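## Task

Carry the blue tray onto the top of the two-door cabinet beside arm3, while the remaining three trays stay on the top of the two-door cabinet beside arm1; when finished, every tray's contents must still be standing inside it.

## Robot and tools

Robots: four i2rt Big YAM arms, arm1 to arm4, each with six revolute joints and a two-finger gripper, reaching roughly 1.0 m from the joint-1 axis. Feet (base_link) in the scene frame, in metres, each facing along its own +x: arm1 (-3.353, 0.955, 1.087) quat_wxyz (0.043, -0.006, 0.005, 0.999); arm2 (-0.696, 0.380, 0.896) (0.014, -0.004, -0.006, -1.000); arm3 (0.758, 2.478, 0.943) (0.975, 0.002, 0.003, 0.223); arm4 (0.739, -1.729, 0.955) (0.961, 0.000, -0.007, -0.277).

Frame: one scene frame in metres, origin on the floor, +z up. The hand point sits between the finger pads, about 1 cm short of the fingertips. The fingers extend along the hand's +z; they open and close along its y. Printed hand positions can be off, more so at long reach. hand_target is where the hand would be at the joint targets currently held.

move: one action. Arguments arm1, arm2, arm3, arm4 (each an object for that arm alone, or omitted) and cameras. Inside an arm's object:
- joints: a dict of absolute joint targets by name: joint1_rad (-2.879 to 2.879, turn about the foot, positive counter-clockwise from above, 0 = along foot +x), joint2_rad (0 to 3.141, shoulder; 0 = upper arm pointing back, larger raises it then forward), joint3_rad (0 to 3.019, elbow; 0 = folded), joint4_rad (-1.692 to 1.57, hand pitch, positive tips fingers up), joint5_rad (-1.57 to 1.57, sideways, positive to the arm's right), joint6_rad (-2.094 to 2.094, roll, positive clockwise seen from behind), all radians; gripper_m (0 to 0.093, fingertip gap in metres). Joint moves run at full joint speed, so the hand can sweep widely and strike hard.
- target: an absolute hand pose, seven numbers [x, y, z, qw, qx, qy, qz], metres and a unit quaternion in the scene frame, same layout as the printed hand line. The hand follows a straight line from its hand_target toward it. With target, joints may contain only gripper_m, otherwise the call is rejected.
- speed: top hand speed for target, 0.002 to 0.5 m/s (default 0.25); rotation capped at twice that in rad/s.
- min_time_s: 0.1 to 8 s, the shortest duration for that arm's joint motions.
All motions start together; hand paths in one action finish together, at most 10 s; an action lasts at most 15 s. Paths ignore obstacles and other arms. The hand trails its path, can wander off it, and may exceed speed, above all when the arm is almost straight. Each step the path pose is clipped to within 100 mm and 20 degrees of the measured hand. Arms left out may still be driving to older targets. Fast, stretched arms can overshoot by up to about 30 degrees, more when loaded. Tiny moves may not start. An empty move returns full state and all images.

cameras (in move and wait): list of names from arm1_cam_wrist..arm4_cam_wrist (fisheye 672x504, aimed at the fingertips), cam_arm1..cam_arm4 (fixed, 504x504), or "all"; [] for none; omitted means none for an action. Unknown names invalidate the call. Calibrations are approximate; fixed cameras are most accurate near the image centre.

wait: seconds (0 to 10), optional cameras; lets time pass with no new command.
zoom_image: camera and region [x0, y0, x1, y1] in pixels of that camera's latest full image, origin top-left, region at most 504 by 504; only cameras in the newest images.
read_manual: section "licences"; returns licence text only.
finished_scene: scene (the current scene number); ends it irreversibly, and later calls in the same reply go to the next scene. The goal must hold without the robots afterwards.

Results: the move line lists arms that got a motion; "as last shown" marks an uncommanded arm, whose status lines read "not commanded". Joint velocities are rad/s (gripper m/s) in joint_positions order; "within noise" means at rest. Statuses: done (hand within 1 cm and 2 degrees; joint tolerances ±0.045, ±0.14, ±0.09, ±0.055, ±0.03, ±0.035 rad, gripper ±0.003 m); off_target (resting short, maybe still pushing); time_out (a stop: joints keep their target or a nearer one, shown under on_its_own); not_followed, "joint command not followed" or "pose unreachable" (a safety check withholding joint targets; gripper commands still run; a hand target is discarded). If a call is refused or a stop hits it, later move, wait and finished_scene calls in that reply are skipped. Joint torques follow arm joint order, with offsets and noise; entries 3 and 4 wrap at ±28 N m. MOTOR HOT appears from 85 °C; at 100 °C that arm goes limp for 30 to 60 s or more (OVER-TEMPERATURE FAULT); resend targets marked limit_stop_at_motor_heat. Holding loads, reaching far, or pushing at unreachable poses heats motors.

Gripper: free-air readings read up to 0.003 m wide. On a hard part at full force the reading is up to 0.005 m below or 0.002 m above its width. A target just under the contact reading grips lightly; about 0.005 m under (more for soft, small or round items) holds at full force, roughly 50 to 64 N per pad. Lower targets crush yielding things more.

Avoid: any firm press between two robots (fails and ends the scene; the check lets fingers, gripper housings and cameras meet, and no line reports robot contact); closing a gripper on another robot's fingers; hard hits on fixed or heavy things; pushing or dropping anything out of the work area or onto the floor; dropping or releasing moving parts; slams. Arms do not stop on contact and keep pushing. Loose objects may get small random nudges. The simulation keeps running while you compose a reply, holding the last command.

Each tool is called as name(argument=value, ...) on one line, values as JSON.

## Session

move()

Scene clock: 0.00 s.
Joint torques (N m): no reading
Motor temperatures (°C): arm1=[36 28 29 24 25 25 25] | arm2=[32 31 23 28 23 26 22] | arm3=[26 23 33 26 26 28 23] | arm4=[29 27 29 28 22 25 25]
Heat: arm1: hottest joint1_rad 36 °C; arm2: hottest joint1_rad 32 °C; arm3: hottest joint3_rad 33 °C; arm4: hottest joint1_rad 29 °C.
Joint velocities: within noise
arm1.joint_positions: joint1_rad=+0.860 joint2_rad=+0.621 joint3_rad=+1.528 joint4_rad=-1.270 joint5_rad=-0.192 joint6_rad=-0.636 gripper_m=+0.09396
arm1.joint_status: not commanded
arm1.hand: x=-3.4928 y=+0.7866 z=+1.7072 quat_wxyz=(+0.125, +0.591, +0.569, -0.558) (m; scene frame)
arm1.hand_target: x=-3.4898 y=+0.7898 z=+1.7155 quat_wxyz=(+0.124, +0.586, +0.565, -0.567) (m; scene frame)
arm1.hand_status: not commanded
arm2.joint_positions: joint1_rad=+0.754 joint2_rad=+0.595 joint3_rad=+1.346 joint4_rad=-1.311 joint5_rad=-0.233 joint6_rad=+0.584 gripper_m=+0.09396
arm2.joint_status: not commanded
arm2.hand: x=-0.8283 y=+0.1949 z=+1.4290 quat_wxyz=(-0.386, -0.856, -0.141, +0.314) (m; scene frame)
arm2.hand_target: x=-0.8262 y=+0.1970 z=+1.4391 quat_wxyz=(-0.392, -0.850, -0.142, +0.322) (m; scene frame)
arm2.hand_status: not commanded
arm3.joint_positions: joint1_rad=-0.415 joint2_rad=+0.640 joint3_rad=+1.444 joint4_rad=-1.295 joint5_rad=-0.232 joint6_rad=-0.126 gripper_m=+0.09396
arm3.joint_status: not commanded
arm3.hand: x=+0.9993 y=+2.5240 z=+1.5132 quat_wxyz=(-0.512, +0.127, -0.846, -0.077) (m; scene frame)
arm3.hand_target: x=+0.9966 y=+2.5239 z=+1.5256 quat_wxyz=(-0.524, +0.127, -0.839, -0.076) (m; scene frame)
arm3.hand_status: not commanded
arm4.joint_positions: joint1_rad=+0.385 joint2_rad=+0.628 joint3_rad=+1.385 joint4_rad=-1.571 joint5_rad=-0.065 joint6_rad=-0.063 gripper_m=+0.09396
arm4.joint_status: not commanded
arm4.hand: x=+0.9336 y=-1.7515 z=+1.4482 quat_wxyz=(-0.377, -0.040, -0.925, +0.016) (m; scene frame)
arm4.hand_target: x=+0.9321 y=-1.7512 z=+1.4564 quat_wxyz=(-0.386, -0.040, -0.921, +0.018) (m; scene frame)
arm4.hand_status: not commanded
pictures: arm1_cam_wrist, arm2_cam_wrist, arm3_cam_wrist, arm4_cam_wrist, cam_arm1, cam_arm2, cam_arm3, cam_arm4
camera_calibration:
arm1_cam_wrist: T_world_to_cam=[[-0.86109, 0.32832, 0.38824, -3.9261], [0.04269, 0.80756, -0.58825, 0.56578], [-0.50666, -0.48996, -0.70939, -0.06505]] pos_world=[-3.43784, 0.80025, 1.81093]
arm2_cam_wrist: T_world_to_cam=[[-0.44982, 0.60637, -0.65573, 0.44648], [0.89308, 0.29875, -0.33638, 1.21044], [-0.00807, -0.73693, -0.67592, 1.20702]] pos_world=[-0.87044, 0.25714, 1.51579]
arm3_cam_wrist: T_world_to_cam=[[0.27944, -0.95272, -0.11933, 2.30815], [-0.80379, -0.16414, -0.57183, 2.12982], [0.5252, 0.25571, -0.81165, 0.16748]] pos_world=[0.97897, 2.50577, 1.62926]
arm4_cam_wrist: T_world_to_cam=[[-0.09927, -0.98968, -0.10331, -1.49026], [-0.93447, 0.1284, -0.3321, 1.62786], [0.34194, 0.06358, -0.93757, 1.25554]] pos_world=[0.94394, -1.76372, 1.56381]

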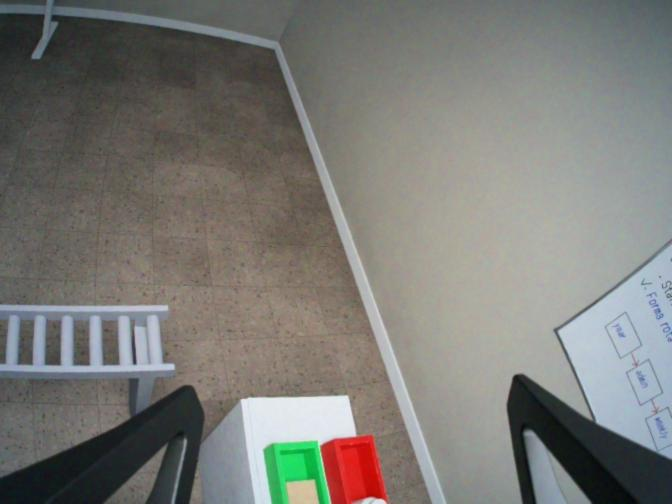

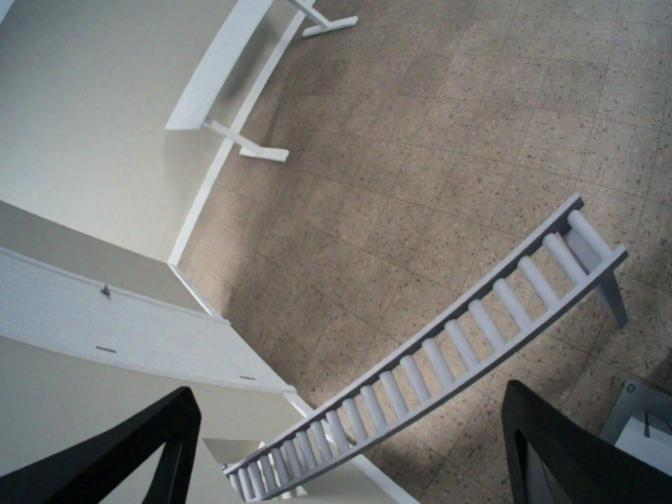

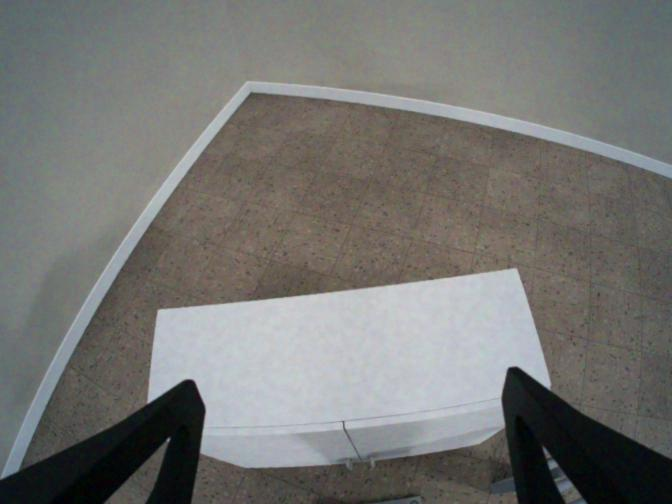

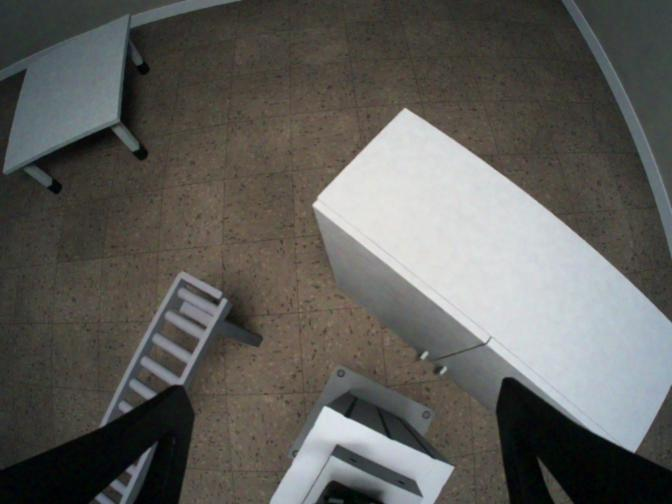

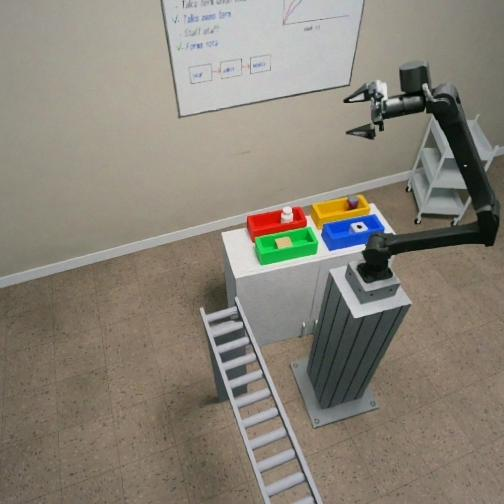

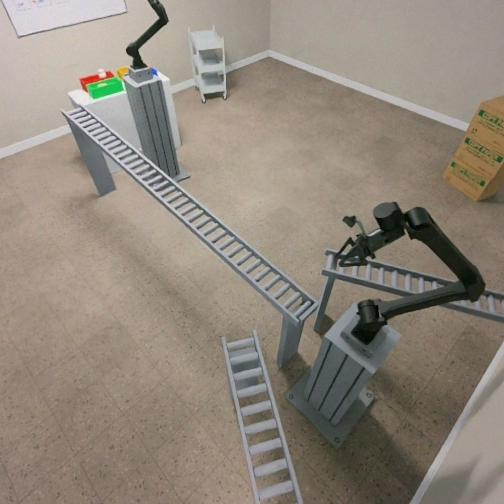

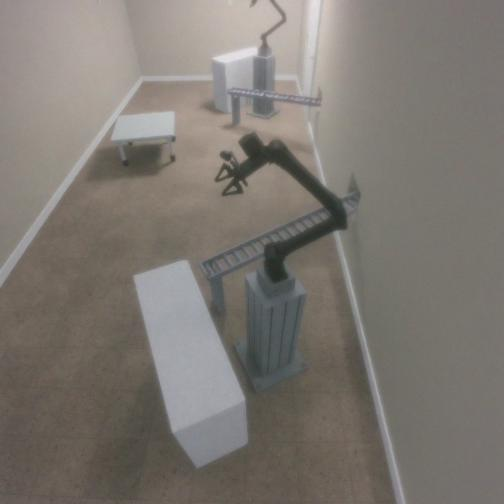

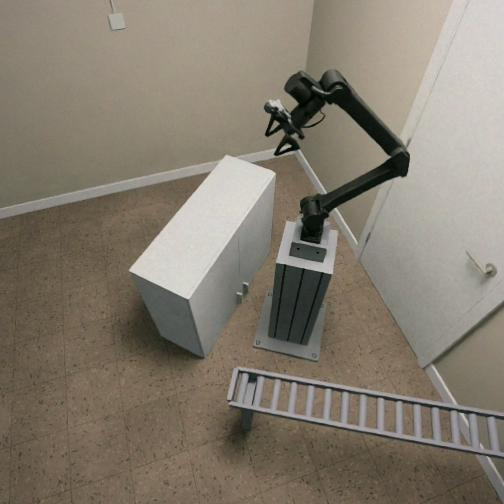

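zoom_image(camera="cam_arm1", region=[230, 170, 420, 360])

zoom_image(camera="cam_arm3", region=[120, 170, 380, 430])

zoom_image(camera="cam_arm2", region=[280, 200, 504, 424])

Scaled by 2.653 from the camera's image (finer frame: 720x720).

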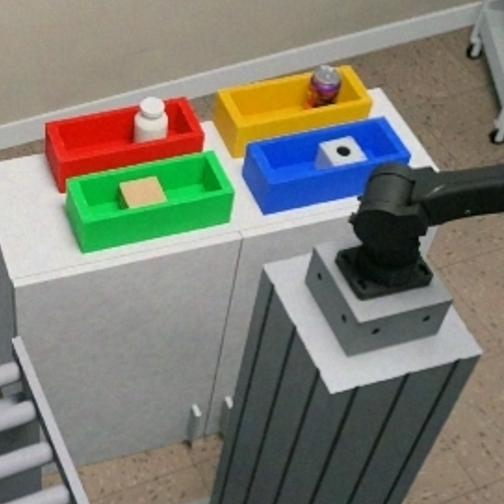

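Scaled by 1.938 from the camera's image (finer frame: 720x720).

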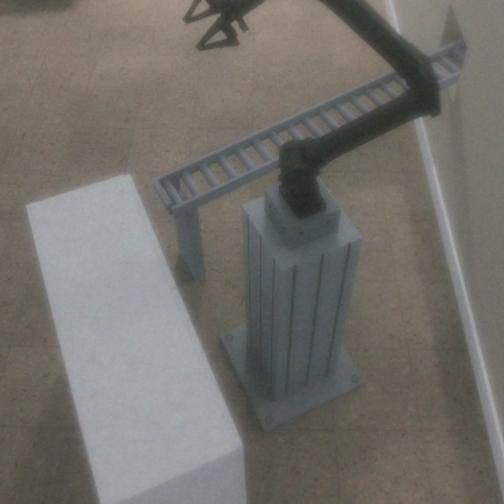

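Scaled by 2.250 from the camera's image (finer frame: 720x720).

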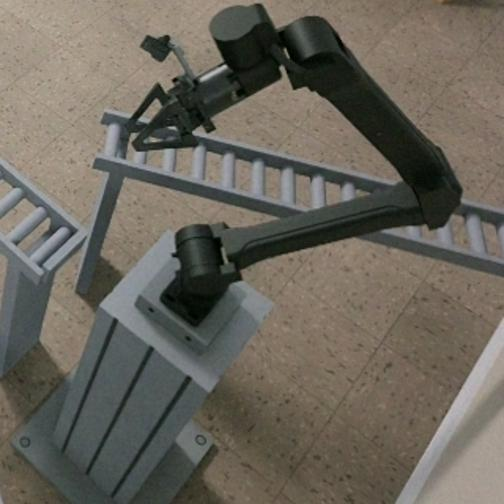

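move(arm1={"target": [-3.755, 1.20, 1.03, 0, 0.6626, -0.749, 0], "speed": 0.35, "joints": {"gripper_m": 0.07}}, arm2={"target": [-1.16, 0.69, 1.02, 0, 0.959, -0.284, 0], "speed": 0.35, "joints": {"gripper_m": 0.07}}, arm3={"target": [1.10, 1.97, 0.88, 0, 0.4787, 0.878, 0], "speed": 0.35, "joints": {"gripper_m": 0.07}}, cameras=["arm1_cam_wrist", "arm2_cam_wrist", "arm3_cam_wrist", "cam_arm3"])

zoom_image(camera="arm1_cam_wrist", region=[120, 0, 620, 500])

zoom_image(camera="cam_arm3", region=[120, 170, 380, 430])

Scene clock: 10.23 s.
Joint torques (N m): arm1=[-1.61 -13.45 2.18 1.8 -0.14 -0.08] | arm2=[-0.15 -17.38 13.67 0.31 0.19 0.02] | arm3=[0.44 -17.26 10.63 0.02 0.06 0.06] | arm4=[-0.21 3.02 9.28 2.15 -0.03 0.06]
Motor temperatures (°C): arm1=[36 28 30 24 25 25 25] | arm2=[32 31 25 28 23 26 22] | arm3=[26 23 34 27 26 28 23] | arm4=[29 27 30 28 22 25 25]
Heat: arm1: hottest joint1_rad 36 °C; arm2: hottest joint1_rad 32 °C; arm3: hottest joint3_rad 34 °C; arm4: hottest joint3_rad 30 °C.
move: arm1 off_target; arm2 off_target; arm3 off_target
Joint velocities: within noise
arm1.joint_positions: joint1_rad=-0.831 joint2_rad=+2.384 joint3_rad=+0.852 joint4_rad=+1.540 joint5_rad=-1.535 joint6_rad=-2.013 gripper_m=+0.07010
arm1.joint_status: all done
arm1.hand: x=-3.7572 y=+1.1974 z=+1.0395 quat_wxyz=(-0.451, +0.181, +0.685, -0.543)
arm1.hand_target: x=-3.7555 y=+1.1999 z=+1.0304 quat_wxyz=(-0.457, +0.176, +0.686, -0.538)
arm1.hand_status: off_target (0.010 m and 133.7 deg from the pose sent, 0.836 m and 176.1 deg at the start; pose on its path clipped on 166 of 185 steps; a joint's target at an end of its range on 151 of 185 steps)
arm2.joint_positions: joint1_rad=-0.599 joint2_rad=+1.829 joint3_rad=+1.526 joint4_rad=-1.294 joint5_rad=+0.012 joint6_rad=-0.013 gripper_m=+0.07009
arm2.joint_status: all done
arm2.hand: x=-1.1500 y=+0.6769 z=+1.0136 quat_wxyz=(-0.004, -0.961, +0.275, -0.012)
arm2.hand_target: x=-1.1595 y=+0.6897 z=+1.0201 quat_wxyz=(+0.000, -0.959, +0.284, +0.000)
arm2.hand_status: off_target (0.018 m and 1.7 deg from the pose sent, 0.723 m and 77.4 deg at the start; a joint's target at an end of its range on 13 of 185 steps)
arm3.joint_positions: joint1_rad=-1.413 joint2_rad=+2.170 joint3_rad=+1.544 joint4_rad=-0.961 joint5_rad=-0.007 joint6_rad=+0.011 gripper_m=+0.07013
arm3.joint_status: all done
arm3.hand: x=+1.0987 y=+1.9879 z=+0.8728 quat_wxyz=(+0.010, -0.469, -0.883, -0.006)
arm3.hand_target: x=+1.0996 y=+1.9703 z=+0.8803 quat_wxyz=(+0.000, -0.479, -0.878, +0.000)
arm3.hand_status: off_target (0.019 m and 1.8 deg from the pose sent, 0.847 m and 93.9 deg at the start)
arm4: as last shown
arm1_cam_wrist: T_world_to_cam=[[0.14495, -0.30348, 0.94175, -0.06834], [-0.11764, 0.93976, 0.32094, -1.85325], [-0.98242, -0.15731, 0.10052, -3.49916]] pos_world=[-3.64576, 1.17042, 1.01087]
arm2_cam_wrist: T_world_to_cam=[[0.5956, 0.80035, -0.06853, 0.21272], [0.73141, -0.50507, 0.4582, 0.76676], [0.33211, -0.32303, -0.8862, 1.60301]] pos_world=[-1.21989, 0.73483, 1.08384]
arm3_cam_wrist: T_world_to_cam=[[-0.88467, -0.46415, -0.04399, 1.93527], [-0.42666, 0.76794, 0.47774, -1.42763], [-0.18796, 0.44141, -0.8774, 0.20433]] pos_world=[1.14135, 1.90439, 0.94645]

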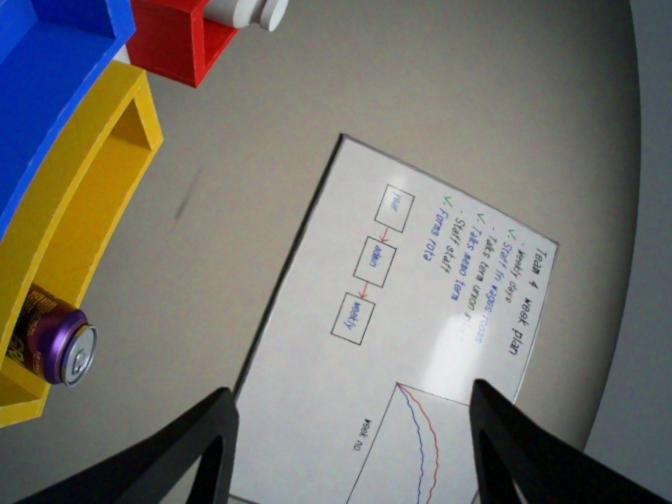

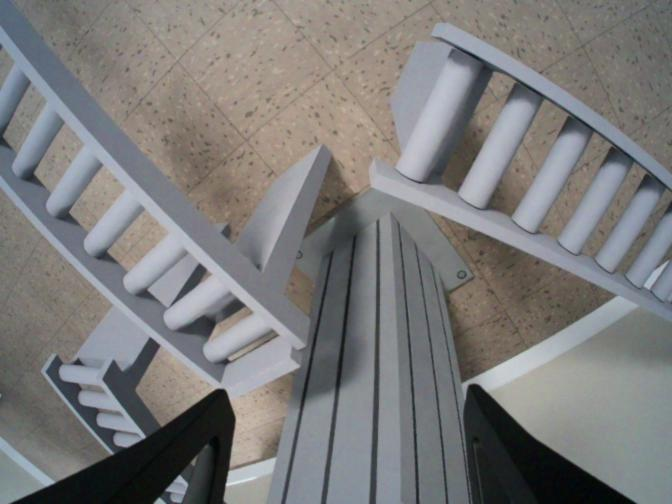

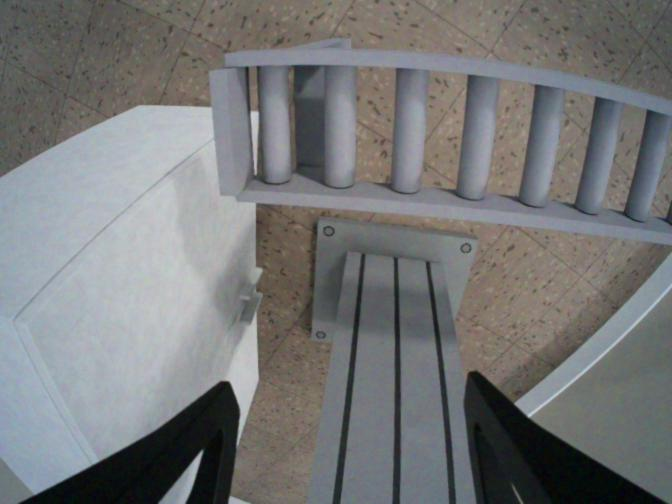

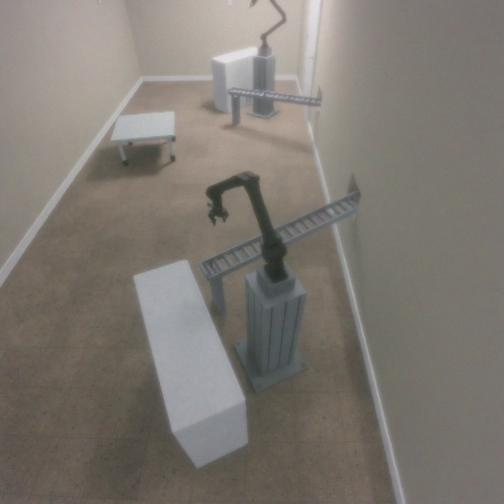

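Scaled by 1.008 from the camera's image (finer frame: 960x720).

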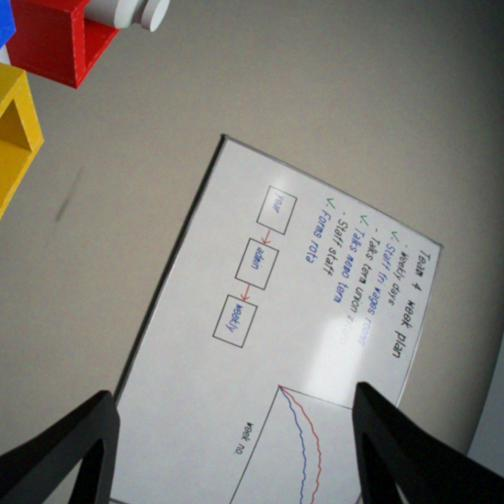

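Scaled by 1.938 from the camera's image (finer frame: 720x720).

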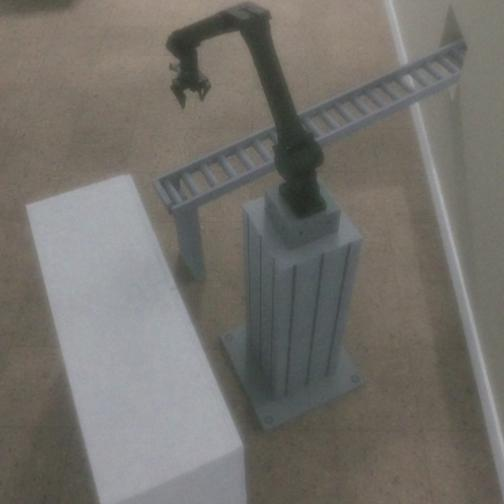

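move(arm1={"joints": {"joint2_rad": 1.5, "joint3_rad": 1.1}, "min_time_s": 1.2})

move(arm1={"joints": {"joint1_rad": -0.43, "joint2_rad": 1.6, "joint3_rad": 0.885, "joint4_rad": -0.9, "joint5_rad": 0.0, "joint6_rad": 1.17}, "min_time_s": 1.5}, cameras=["arm1_cam_wrist", "cam_arm1"])

zoom_image(camera="cam_arm1", region=[230, 120, 450, 340])

Scene clock: 12.57 s.
Joint torques (N m): arm1=[-1.38 -10.58 11.74 0.58 0.53 -0.14] | arm2=[-0.03 -17.26 13.64 0.34 0.19 0.02] | arm3=[0.5 -17.61 10.61 0.02 0.06 0.06] | arm4=[-0.26 2.96 9.31 2.17 -0.03 0.05]
Motor temperatures (°C): arm1=[36 28 30 24 25 25 25] | arm2=[32 32 26 28 23 26 22] | arm3=[26 23 34 26 26 28 23] | arm4=[29 27 31 28 22 25 25]
Heat: arm1: hottest joint1_rad 36 °C; arm2: hottest joint1_rad 32 °C; arm3: hottest joint3_rad 34 °C; arm4: hottest joint3_rad 31 °C.
move: arm1 done
Joint velocities: within noise
arm1.joint_positions: joint1_rad=-0.831 joint2_rad=+1.483 joint3_rad=+1.063 joint4_rad=+1.548 joint5_rad=-1.537 joint6_rad=-2.014 gripper_m=+0.07010
arm1.joint_status: all done
arm1.hand: x=-3.7631 y=+1.2033 z=+1.5094 quat_wxyz=(-0.679, -0.214, +0.663, -0.231)
arm1.hand_target: x=-3.7660 y=+1.2117 z=+1.5164 quat_wxyz=(-0.684, -0.227, +0.660, -0.214)
arm1.hand_status: not commanded
arm2, arm3, arm4: as last shown
pictures: none

Scene clock: 15.10 s.
Joint torques (N m): arm1=[0.21 -9.99 6.35 -0.23 0.07 0.08] | arm2=[0.21 -17.44 13.61 0.32 0.2 0.02] | arm3=[0.21 -17.61 10.69 0.03 0.06 0.06] | arm4=[-0.26 2.9 9.33 2.19 -0.03 0.06]
Motor temperatures (°C): arm1=[36 28 30 24 25 25 25] | arm2=[32 32 27 28 23 26 22] | arm3=[26 24 35 26 26 28 23] | arm4=[29 27 31 28 22 25 25]
Heat: arm1: hottest joint1_rad 36 °C; arm2: hottest joint1_rad 32 °C; arm3: hottest joint3_rad 35 °C; arm4: hottest joint3_rad 31 °C.
move: arm1 done
Joint velocities: within noise
arm1.joint_positions: joint1_rad=-0.441 joint2_rad=+1.579 joint3_rad=+0.896 joint4_rad=-0.887 joint5_rad=-0.003 joint6_rad=+1.156 gripper_m=+0.07010
arm1.joint_status: all done
arm1.hand: x=-3.6897 y=+1.1512 z=+1.1003 quat_wxyz=(+0.001, +0.666, -0.746, +0.008)
arm1.hand_target: x=-3.6817 y=+1.1421 z=+1.0898 quat_wxyz=(-0.008, +0.665, -0.746, +0.029)
arm1.hand_status: not commanded
arm2, arm3, arm4: as last shown
arm1_cam_wrist: T_world_to_cam=[[0.97725, -0.2075, -0.04394, 3.89549], [-0.16453, -0.87235, 0.46037, -0.06171], [-0.13386, -0.44267, -0.88664, 1.0993]] pos_world=[-3.66987, 1.2411, 1.17425]

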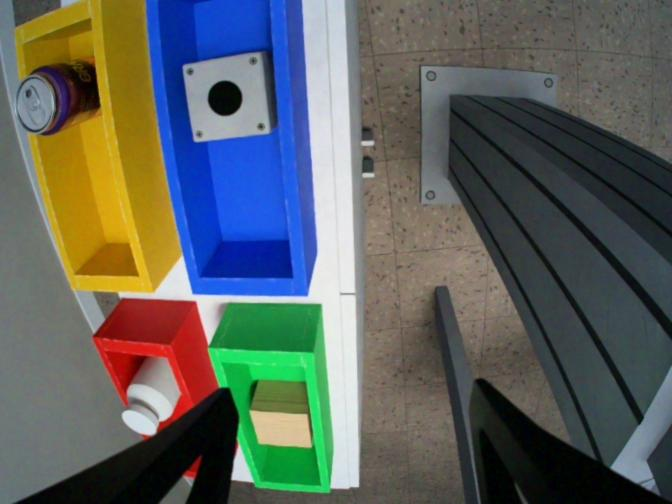

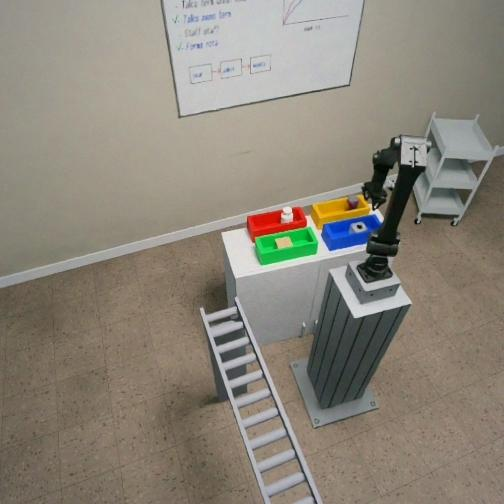

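Scaled by 2.291 from the camera's image (finer frame: 720x720).

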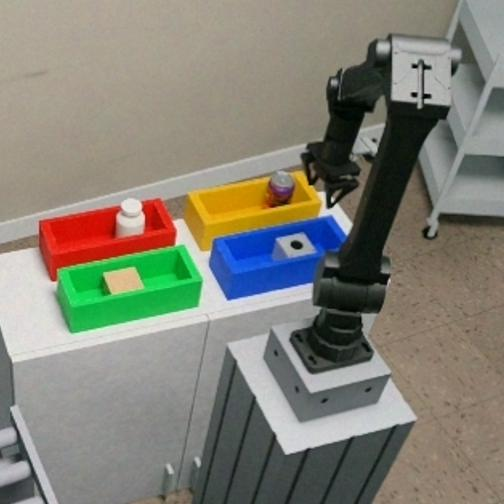

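move(arm1={"target": [-3.752, 1.169, 0.893, 0, 0.6428, -0.766, 0], "speed": 0.25}, cameras=["arm1_cam_wrist"])

Scene clock: 18.83 s.
Joint torques (N m): arm1=[0.09 -14.39 6.04 0.8 0.11 0.1] | arm2=[0.09 -17.38 13.61 0.34 0.19 0.02] | arm3=[0.21 -17.38 10.59 0.12 0.05 0.05] | arm4=[-0.26 2.96 9.31 2.17 -0.02 0.05]
Motor temperatures (°C): arm1=[36 28 30 24 25 25 25] | arm2=[32 32 28 28 23 26 22] | arm3=[26 24 35 26 26 28 23] | arm4=[29 27 31 28 22 25 25]
Heat: arm1: hottest joint1_rad 36 °C; arm2: hottest joint1_rad 32 °C; arm3: hottest joint3_rad 35 °C; arm4: hottest joint3_rad 31 °C.
move: arm1 off_target
Joint velocities: within noise
arm1.joint_positions: joint1_rad=-0.418 joint2_rad=+2.133 joint3_rad=+1.002 joint4_rad=-0.438 joint5_rad=+0.001 joint6_rad=+1.241 gripper_m=+0.07010
arm1.joint_status: not commanded
arm1.hand: x=-3.7397 y=+1.1683 z=+0.9010 quat_wxyz=(-0.001, +0.643, -0.766, +0.007)
arm1.hand_target: x=-3.7517 y=+1.1688 z=+0.8934 quat_wxyz=(+0.000, +0.643, -0.766, +0.000)
arm1.hand_status: off_target (0.015 m and 0.8 deg from the pose sent, 0.217 m and 3.7 deg at the start)
arm2, arm3, arm4: as last shown
arm1_cam_wrist: T_world_to_cam=[[0.96275, -0.26689, -0.04344, 3.95397], [-0.2186, -0.86275, 0.45593, -0.17264], [-0.15916, -0.42945, -0.88896, 0.81544]] pos_world=[-3.71462, 1.25652, 0.97537]

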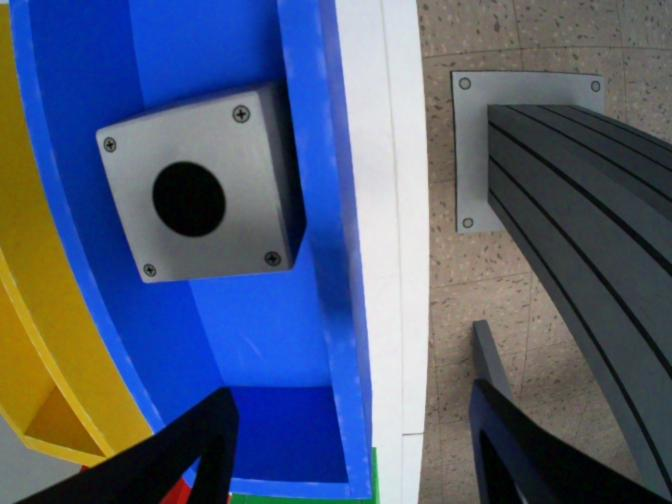

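move(arm1={"target": [-3.749, 1.162, 0.831, 0, 0.6428, -0.766, 0], "speed": 0.15}, cameras=["arm1_cam_wrist"])

Scene clock: 20.67 s.
Joint torques (N m): arm1=[0.62 -15.38 4.27 0.65 0.12 0.11] | arm2=[0.09 -17.32 13.63 0.34 0.19 0.02] | arm3=[0.21 -17.67 10.62 0.05 0.06 0.07] | arm4=[-0.32 3.08 9.29 2.18 -0.03 0.06]
Motor temperatures (°C): arm1=[36 28 30 24 25 25 25] | arm2=[32 32 28 28 23 26 22] | arm3=[26 24 35 26 26 28 23] | arm4=[29 27 31 28 22 25 25]
Heat: arm1: hottest joint1_rad 36 °C; arm2: hottest joint1_rad 32 °C; arm3: hottest joint3_rad 35 °C; arm4: hottest joint3_rad 31 °C.
move: arm1 off_target
Joint velocities: within noise
arm1.joint_positions: joint1_rad=-0.408 joint2_rad=+2.294 joint3_rad=+1.039 joint4_rad=-0.312 joint5_rad=+0.001 joint6_rad=+1.251 gripper_m=+0.07010
arm1.joint_status: not commanded
arm1.hand: x=-3.7400 y=+1.1631 z=+0.8385 quat_wxyz=(-0.001, +0.643, -0.766, +0.006)
arm1.hand_target: x=-3.7489 y=+1.1619 z=+0.8314 quat_wxyz=(+0.000, +0.643, -0.766, +0.000)
arm1.hand_status: off_target (0.012 m and 0.7 deg from the pose sent, 0.071 m and 0.8 deg at the start)
arm2, arm3, arm4: as last shown
arm1_cam_wrist: T_world_to_cam=[[0.96269, -0.26679, -0.04532, 3.95131], [-0.21777, -0.86318, 0.45552, -0.14475], [-0.16065, -0.42866, -0.88907, 0.7512]] pos_world=[-3.71472, 1.25122, 0.91286]

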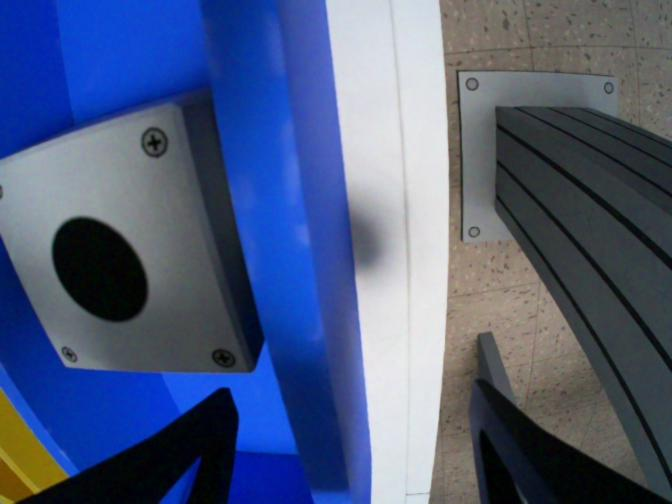

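move(arm1={"joints": {"gripper_m": 0.022}})

move(arm1={"joints": {"gripper_m": 0.003}})

move(arm1={"target": [-3.762, 1.17, 0.93, 0, 0.6428, -0.766, 0], "speed": 0.15}, cameras=["arm1_cam_wrist", "cam_arm1"])

zoom_image(camera="cam_arm1", region=[260, 130, 430, 300])

Scene clock: 21.97 s.
Joint torques (N m): arm1=[0.56 -15.5 4.31 0.61 0.09 0.12] | arm2=[-0.03 -17.44 13.61 0.31 0.18 0.02] | arm3=[0.44 -17.32 10.65 0.06 0.04 0.06] | arm4=[-0.32 3.02 9.36 2.15 -0.03 0.05]
Motor temperatures (°C): arm1=[36 29 30 24 25 25 25] | arm2=[32 32 29 28 23 26 22] | arm3=[26 24 35 26 26 28 23] | arm4=[29 27 31 28 22 25 25]
Heat: arm1: hottest joint1_rad 36 °C; arm2: hottest joint1_rad 32 °C; arm3: hottest joint3_rad 35 °C; arm4: hottest joint3_rad 31 °C.
move: arm1 done
Joint velocities: within noise
arm1.joint_positions: joint1_rad=-0.408 joint2_rad=+2.294 joint3_rad=+1.041 joint4_rad=-0.310 joint5_rad=+0.001 joint6_rad=+1.251 gripper_m=+0.02214
arm1.joint_status: all done
arm1.hand: x=-3.7411 y=+1.1636 z=+0.8386 quat_wxyz=(+0.000, +0.643, -0.766, +0.004)
arm1.hand_target: x=-3.7488 y=+1.1619 z=+0.8314 quat_wxyz=(+0.000, +0.643, -0.766, +0.000)
arm1.hand_status: not commanded
arm2, arm3, arm4: as last shown
pictures: none

Scene clock: 22.50 s.
Joint torques (N m): arm1=[0.26 -15.5 4.1 0.53 0.09 0.07] | arm2=[0.03 -17.38 13.6 0.32 0.19 0.03] | arm3=[0.09 -17.44 10.71 0.03 0.07 0.08] | arm4=[-0.21 2.9 9.33 2.18 -0.02 0.06]
Motor temperatures (°C): arm1=[36 29 30 24 25 25 25] | arm2=[32 32 29 28 23 26 22] | arm3=[26 24 35 26 26 28 23] | arm4=[29 27 31 28 22 25 25]
Heat: arm1: hottest joint1_rad 36 °C; arm2: hottest joint1_rad 32 °C; arm3: hottest joint3_rad 35 °C; arm4: hottest joint3_rad 31 °C.
move: arm1 off_target
Joint velocities: within noise
arm1.joint_positions: joint1_rad=-0.407 joint2_rad=+2.294 joint3_rad=+1.043 joint4_rad=-0.308 joint5_rad=+0.002 joint6_rad=+1.254 gripper_m=+0.01062
arm1.joint_status: gripper_m off_target (ended at +0.01065, target +0.00300)
arm1.hand: x=-3.7429 y=+1.1643 z=+0.8388 quat_wxyz=(+0.000, +0.642, -0.766, +0.002)
arm1.hand_target: x=-3.7487 y=+1.1619 z=+0.8313 quat_wxyz=(+0.000, +0.643, -0.766, +0.000)
arm1.hand_status: not commanded
arm2, arm3, arm4: as last shown
pictures: none

Scene clock: 23.97 s.
Joint torques (N m): arm1=[0.32 -18.78 4.72 -0.1 -0.01 0.07] | arm2=[0.26 -17.44 13.67 0.36 0.2 0.01] | arm3=[0.38 -17.14 10.67 0.01 0.03 0.06] | arm4=[-0.38 3.08 9.35 2.18 -0.03 0.05]
Motor temperatures (°C): arm1=[36 29 30 24 25 25 25] | arm2=[32 32 29 28 23 26 22] | arm3=[26 24 35 26 26 28 23] | arm4=[29 27 32 28 22 25 25]
Heat: arm1: hottest joint1_rad 36 °C; arm2: hottest joint1_rad 32 °C; arm3: hottest joint3_rad 35 °C; arm4: hottest joint3_rad 32 °C.
move: arm1 off_target
Joint velocities: within noise
arm1.joint_positions: joint1_rad=-0.407 joint2_rad=+2.112 joint3_rad=+1.037 joint4_rad=-0.510 joint5_rad=+0.004 joint6_rad=+1.254 gripper_m=+0.01062
arm1.joint_status: not commanded
arm1.hand: x=-3.7499 y=+1.1688 z=+0.9159 quat_wxyz=(-0.005, +0.642, -0.766, +0.014)
arm1.hand_target: x=-3.7619 y=+1.1699 z=+0.9298 quat_wxyz=(+0.000, +0.643, -0.766, +0.000)
arm1.hand_status: off_target (0.019 m and 1.7 deg from the pose sent, 0.093 m and 0.2 deg at the start)
arm2, arm3: as last shown
arm4.joint_positions: joint1_rad=+0.385 joint2_rad=+0.628 joint3_rad=+1.385 joint4_rad=-1.571 joint5_rad=-0.065 joint6_rad=-0.063 gripper_m=+0.09396
arm4.joint_status: not commanded
arm4.hand: x=+0.9336 y=-1.7515 z=+1.4482 quat_wxyz=(-0.377, -0.040, -0.925, +0.016)
arm4.hand_target: x=+0.9321 y=-1.7512 z=+1.4564 quat_wxyz=(-0.386, -0.040, -0.921, +0.018)
arm4.hand_status: not commanded
arm1_cam_wrist: T_world_to_cam=[[0.96283, -0.26876, -0.02673, 3.95173], [-0.22739, -0.86005, 0.45674, -0.21812], [-0.14575, -0.43369, -0.8892, 0.88272]] pos_world=[-3.7258, 1.25732, 0.99018]

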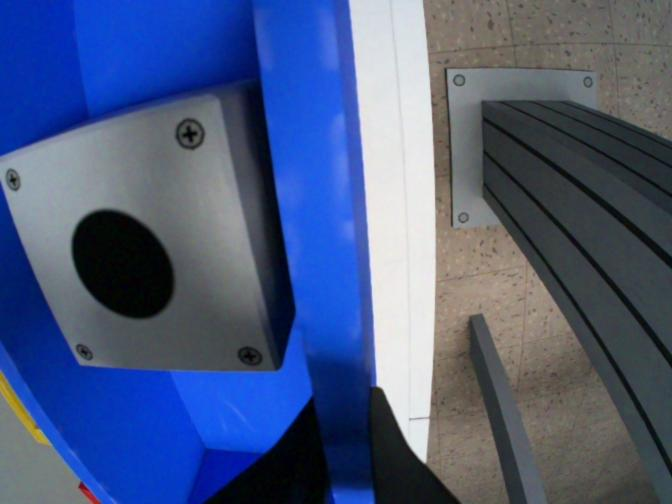

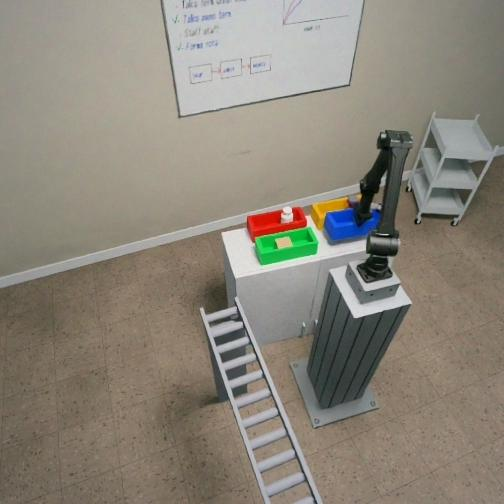

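Scaled by 2.965 from the camera's image (finer frame: 720x720).

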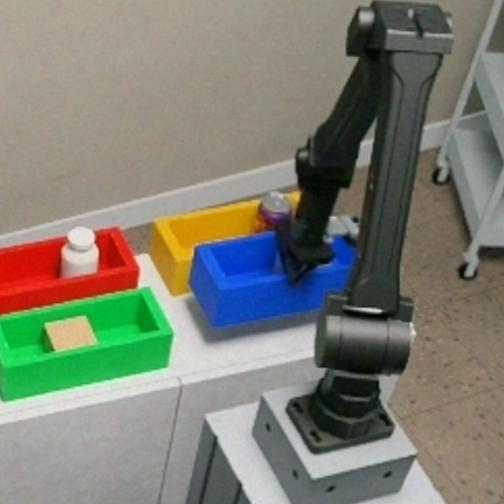

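move(arm1={"target": [-3.782, 1.186, 1.11, 0, 0.6428, -0.766, 0], "speed": 0.25}, arm2={"target": [-1.2, 0.37, 1.0, 0, 1, 0, -0.02], "speed": 0.2})

move(arm1={"joints": {"joint1_rad": 1.69, "joint6_rad": 1.595}, "min_time_s": 4})

move(arm1={"target": [-3.338, 0.397, 1.0, 0.028, 0.999, 0, -0.038], "speed": 0.2}, cameras=["cam_arm1", "cam_arm2", "arm1_cam_wrist"])

zoom_image(camera="cam_arm1", region=[170, 240, 330, 400])

zoom_image(camera="cam_arm2", region=[40, 70, 140, 170])

Scene clock: 29.00 s.
Joint torques (N m): arm1=[-0.32 -18.08 12.92 -0.29 -0.01 -0.01] | arm2=[0.97 -15.44 10.55 0.9 0.17 0.02] | arm3=[0.44 -17.14 10.62 0.02 0.05 0.06] | arm4=[-0.26 2.96 9.35 2.17 -0.03 0.06]
Motor temperatures (°C): arm1=[36 29 30 24 25 25 26] | arm2=[32 32 30 28 23 26 22] | arm3=[26 25 35 26 26 28 23] | arm4=[29 27 32 28 22 25 25]
Heat: arm1: hottest joint1_rad 36 °C; arm2: hottest joint1_rad 32 °C; arm3: hottest joint3_rad 35 °C; arm4: hottest joint3_rad 32 °C.
move: arm1 off_target; arm2 done
Joint velocities: within noise
arm1.joint_positions: joint1_rad=-0.407 joint2_rad=+1.797 joint3_rad=+1.113 joint4_rad=-0.965 joint5_rad=+0.004 joint6_rad=+1.254 gripper_m=+0.01062
arm1.joint_status: not commanded
arm1.hand: x=-3.7481 y=+1.1687 z=+1.0753 quat_wxyz=(-0.018, +0.642, -0.765, +0.044)
arm1.hand_target: x=-3.7798 y=+1.1848 z=+1.1111 quat_wxyz=(+0.000, +0.643, -0.766, +0.000)
arm1.hand_status: off_target (0.052 m and 5.4 deg from the pose sent, 0.198 m and 1.7 deg at the start)
arm2.joint_positions: joint1_rad=+0.000 joint2_rad=+1.705 joint3_rad=+1.314 joint4_rad=-1.156 joint5_rad=+0.011 joint6_rad=+0.019 gripper_m=+0.07009
arm2.joint_status: not commanded
arm2.hand: x=-1.1942 y=+0.3699 z=+1.0031 quat_wxyz=(+0.000, -1.000, -0.004, +0.016)
arm2.hand_target: x=-1.1999 y=+0.3701 z=+1.0001 quat_wxyz=(+0.000, -1.000, +0.000, +0.020)
arm2.hand_status: done (0.007 m and 0.6 deg from the pose sent, 0.311 m and 32.2 deg at the start)
arm3.joint_positions: joint1_rad=-1.413 joint2_rad=+2.170 joint3_rad=+1.544 joint4_rad=-0.961 joint5_rad=-0.007 joint6_rad=+0.011 gripper_m=+0.07013
arm3.joint_status: not commanded
arm3.hand: x=+1.0987 y=+1.9879 z=+0.8728 quat_wxyz=(+0.010, -0.469, -0.883, -0.006)
arm3.hand_target: x=+1.0996 y=+1.9703 z=+0.8803 quat_wxyz=(+0.000, -0.479, -0.878, +0.000)
arm3.hand_status: not commanded
arm4: as last shown
pictures: none

Scene clock: 33.67 s.
Joint torques (N m): arm1=[-0.67 -18.08 13.15 -0.23 0.16 0.09] | arm2=[0.44 -15.27 10.52 0.91 0.16 0.02] | arm3=[-0.03 -17.32 10.66 0.02 0.06 0.08] | arm4=[-0.21 2.9 9.29 2.18 -0.02 0.05]
Motor temperatures (°C): arm1=[36 30 31 24 25 25 26] | arm2=[32 32 30 28 23 26 22] | arm3=[26 25 36 26 26 28 23] | arm4=[29 27 32 28 22 25 25]
Heat: arm1: hottest joint1_rad 36 °C; arm2: hottest joint1_rad 32 °C; arm3: hottest joint3_rad 36 °C; arm4: hottest joint3_rad 32 °C.
move: arm1 done
Joint velocities: within noise
arm1.joint_positions: joint1_rad=+1.694 joint2_rad=+1.797 joint3_rad=+1.113 joint4_rad=-0.966 joint5_rad=+0.000 joint6_rad=+1.581 gripper_m=+0.01062
arm1.joint_status: all done
arm1.hand: x=-3.3363 y=+0.5064 z=+1.0875 quat_wxyz=(-0.034, +0.999, +0.014, +0.005)
arm1.hand_target: x=-3.3382 y=+0.4717 z=+1.1243 quat_wxyz=(+0.014, +1.000, +0.005, +0.004)
arm1.hand_status: not commanded
arm2, arm3, arm4: as last shown
pictures: none

Scene clock: 35.33 s.
Joint torques (N m): arm1=[0.62 -19.19 11.69 0.9 0.39 0.15] | arm2=[0.56 -15.33 10.51 0.92 0.15 0.02] | arm3=[0.32 -17.44 10.73 0.13 0.06 0.07] | arm4=[-0.32 2.96 9.31 2.17 -0.03 0.06]
Motor temperatures (°C): arm1=[36 30 31 24 25 25 26] | arm2=[32 33 30 28 23 26 22] | arm3=[26 25 36 26 26 28 23] | arm4=[29 27 32 28 22 25 25]
Heat: arm1: hottest joint1_rad 36 °C; arm2: hottest joint2_rad 33 °C; arm3: hottest joint3_rad 36 °C; arm4: hottest joint3_rad 32 °C.
move: arm1 off_target
Joint velocities: within noise
arm1.joint_positions: joint1_rad=+1.697 joint2_rad=+2.108 joint3_rad=+1.261 joint4_rad=-0.777 joint5_rad=+0.079 joint6_rad=+1.607 gripper_m=+0.01062
arm1.joint_status: not commanded
arm1.hand: x=-3.3450 y=+0.4406 z=+0.9802 quat_wxyz=(-0.020, +0.999, +0.003, -0.035)
arm1.hand_target: x=-3.3378 y=+0.3995 z=+1.0022 quat_wxyz=(+0.028, +0.999, +0.000, -0.037)
arm1.hand_status: off_target (0.048 m and 5.5 deg from the pose sent, 0.140 m and 8.8 deg at the start)
arm2, arm3, arm4: as last shown
pictures: arm1_cam_wrist, cam_arm1, cam_arm2
arm1_cam_wrist: T_world_to_cam=[[0.08764, 0.99591, -0.02204, -0.12149], [0.9201, -0.07246, 0.38491, 2.78004], [0.38174, -0.05401, -0.92269, 2.31318]] pos_world=[-3.43031, 0.44736, 1.06159]

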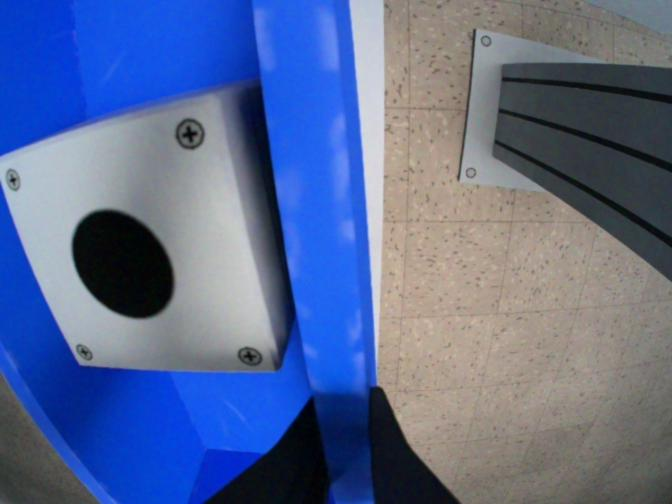

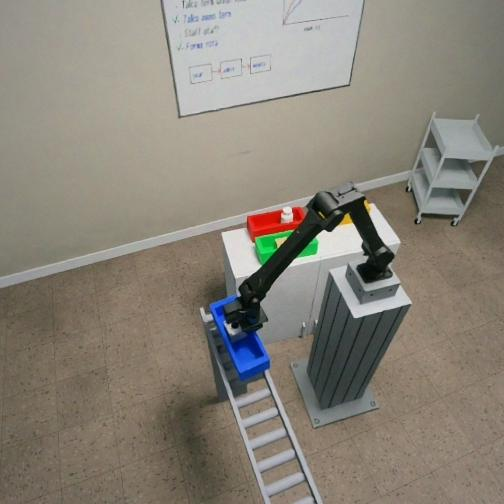

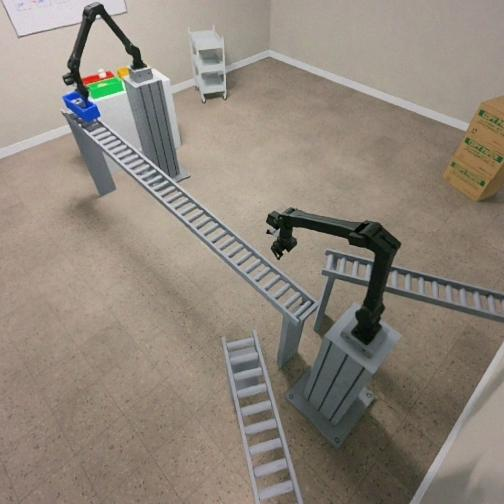

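Scaled by 3.150 from the camera's image (finer frame: 720x720).

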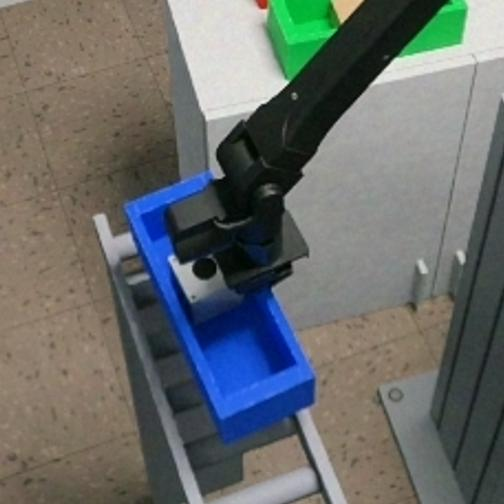

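Scaled by 5.040 from the camera's image (finer frame: 720x720).

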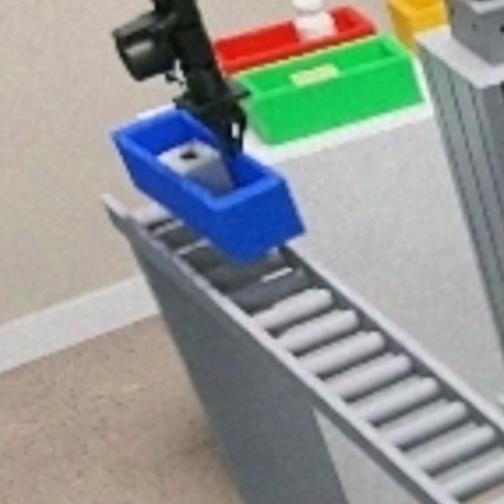

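move(arm1={"target": [-3.333, 0.402, 0.957, 0.045, 0.998, 0, -0.038], "speed": 0.12}, cameras=["cam_arm1", "cam_arm2"])

zoom_image(camera="cam_arm1", region=[170, 260, 320, 410])

zoom_image(camera="cam_arm2", region=[40, 70, 140, 170])

Scene clock: 37.03 s.
Joint torques (N m): arm1=[0.67 -20.37 7.86 1.13 0.39 0.11] | arm2=[0.56 -15.27 10.45 0.92 0.17 0.01] | arm3=[0.62 -17.32 10.63 0.08 0.05 0.08] | arm4=[-0.32 2.96 9.29 2.17 -0.04 0.05]
Motor temperatures (°C): arm1=[36 30 32 24 25 25 26] | arm2=[32 33 30 28 23 26 22] | arm3=[26 25 36 26 26 28 23] | arm4=[29 27 32 28 22 25 25]
Heat: arm1: hottest joint1_rad 36 °C; arm2: hottest joint2_rad 33 °C; arm3: hottest joint3_rad 36 °C; arm4: hottest joint3_rad 32 °C.
move: arm1 off_target
Joint velocities: within noise
arm1.joint_positions: joint1_rad=+1.707 joint2_rad=+2.180 joint3_rad=+1.261 joint4_rad=-0.640 joint5_rad=+0.082 joint6_rad=+1.616 gripper_m=+0.01062
arm1.joint_status: not commanded
arm1.hand: x=-3.3391 y=+0.4250 z=+0.9441 quat_wxyz=(+0.013, +0.999, +0.002, -0.035)
arm1.hand_target: x=-3.3329 y=+0.4027 z=+0.9578 quat_wxyz=(+0.045, +0.998, +0.000, -0.038)
arm1.hand_status: off_target (0.027 m and 3.7 deg from the pose sent, 0.047 m and 7.5 deg at the start)
arm2, arm3, arm4: as last shown

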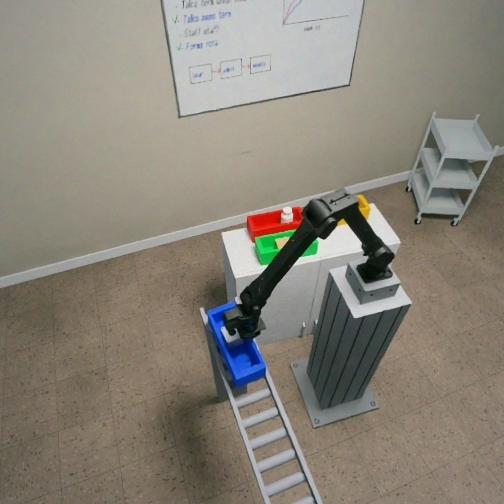

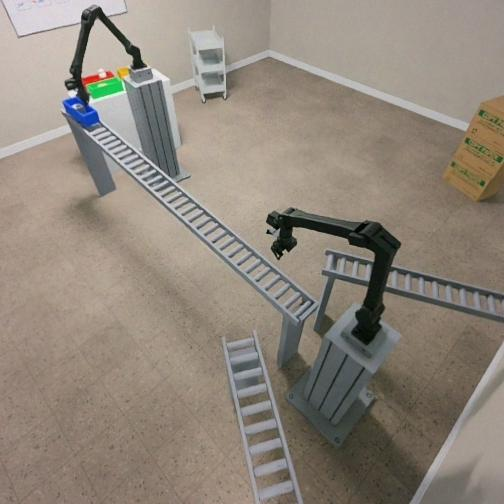

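Scaled by 3.360 from the camera's image (finer frame: 720x720).

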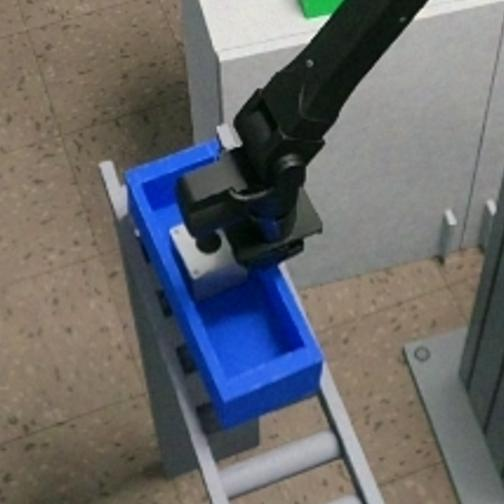

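Scaled by 5.040 from the camera's image (finer frame: 720x720).

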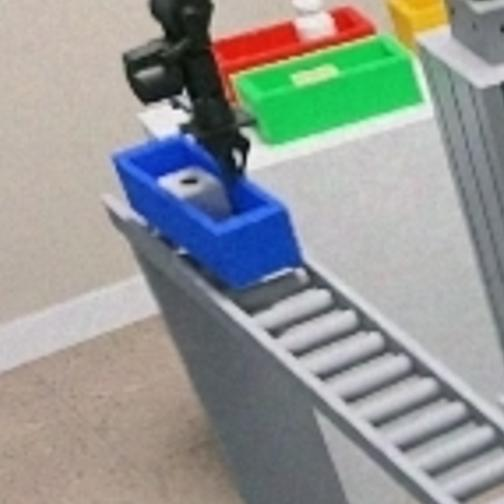

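move(arm1={"target": [-3.333, 0.411, 0.925, 0.04, 0.998, 0, -0.038], "speed": 0.1}, cameras=["cam_arm1", "cam_arm2"])

zoom_image(camera="cam_arm1", region=[170, 270, 320, 420])

zoom_image(camera="cam_arm2", region=[40, 70, 140, 170])

Scene clock: 38.77 s.
Joint torques (N m): arm1=[0.09 -17.85 6.41 1.09 0.21 0.08] | arm2=[0.5 -15.27 10.47 0.9 0.16 0.02] | arm3=[0.26 -17.26 10.67 0.02 0.07 0.03] | arm4=[-0.32 3.14 9.32 2.18 -0.02 0.05]
Motor temperatures (°C): arm1=[36 30 32 24 25 25 26] | arm2=[32 33 30 28 23 26 22] | arm3=[26 25 36 26 26 28 23] | arm4=[29 27 32 28 22 25 25]
Heat: arm1: hottest joint1_rad 36 °C; arm2: hottest joint2_rad 33 °C; arm3: hottest joint3_rad 36 °C; arm4: hottest joint3_rad 32 °C.
move: arm1 done
Joint velocities: within noise
arm1.joint_positions: joint1_rad=+1.708 joint2_rad=+2.207 joint3_rad=+1.261 joint4_rad=-0.576 joint5_rad=+0.087 joint6_rad=+1.619 gripper_m=+0.01062
arm1.joint_status: not commanded
arm1.hand: x=-3.3386 y=+0.4168 z=+0.9307 quat_wxyz=(+0.032, +0.999, +0.000, -0.037)
arm1.hand_target: x=-3.3330 y=+0.4112 z=+0.9252 quat_wxyz=(+0.040, +0.998, +0.000, -0.038)
arm1.hand_status: done (0.010 m and 0.9 deg from the pose sent, 0.024 m and 3.1 deg at the start)
arm2, arm3, arm4: as last shown

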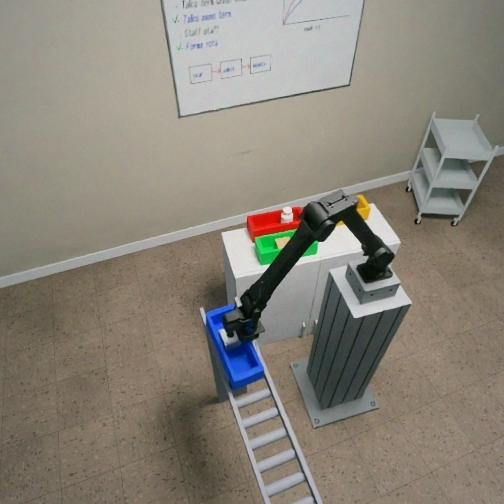

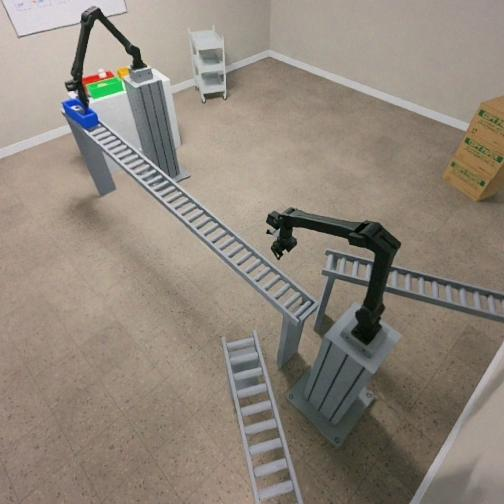

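Scaled by 3.360 from the camera's image (finer frame: 720x720).

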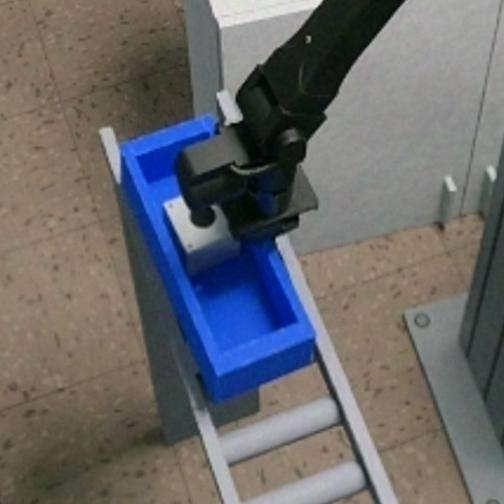

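Scaled by 5.040 from the camera's image (finer frame: 720x720).

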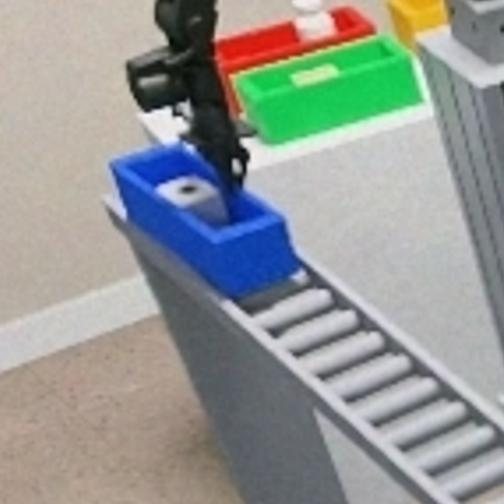

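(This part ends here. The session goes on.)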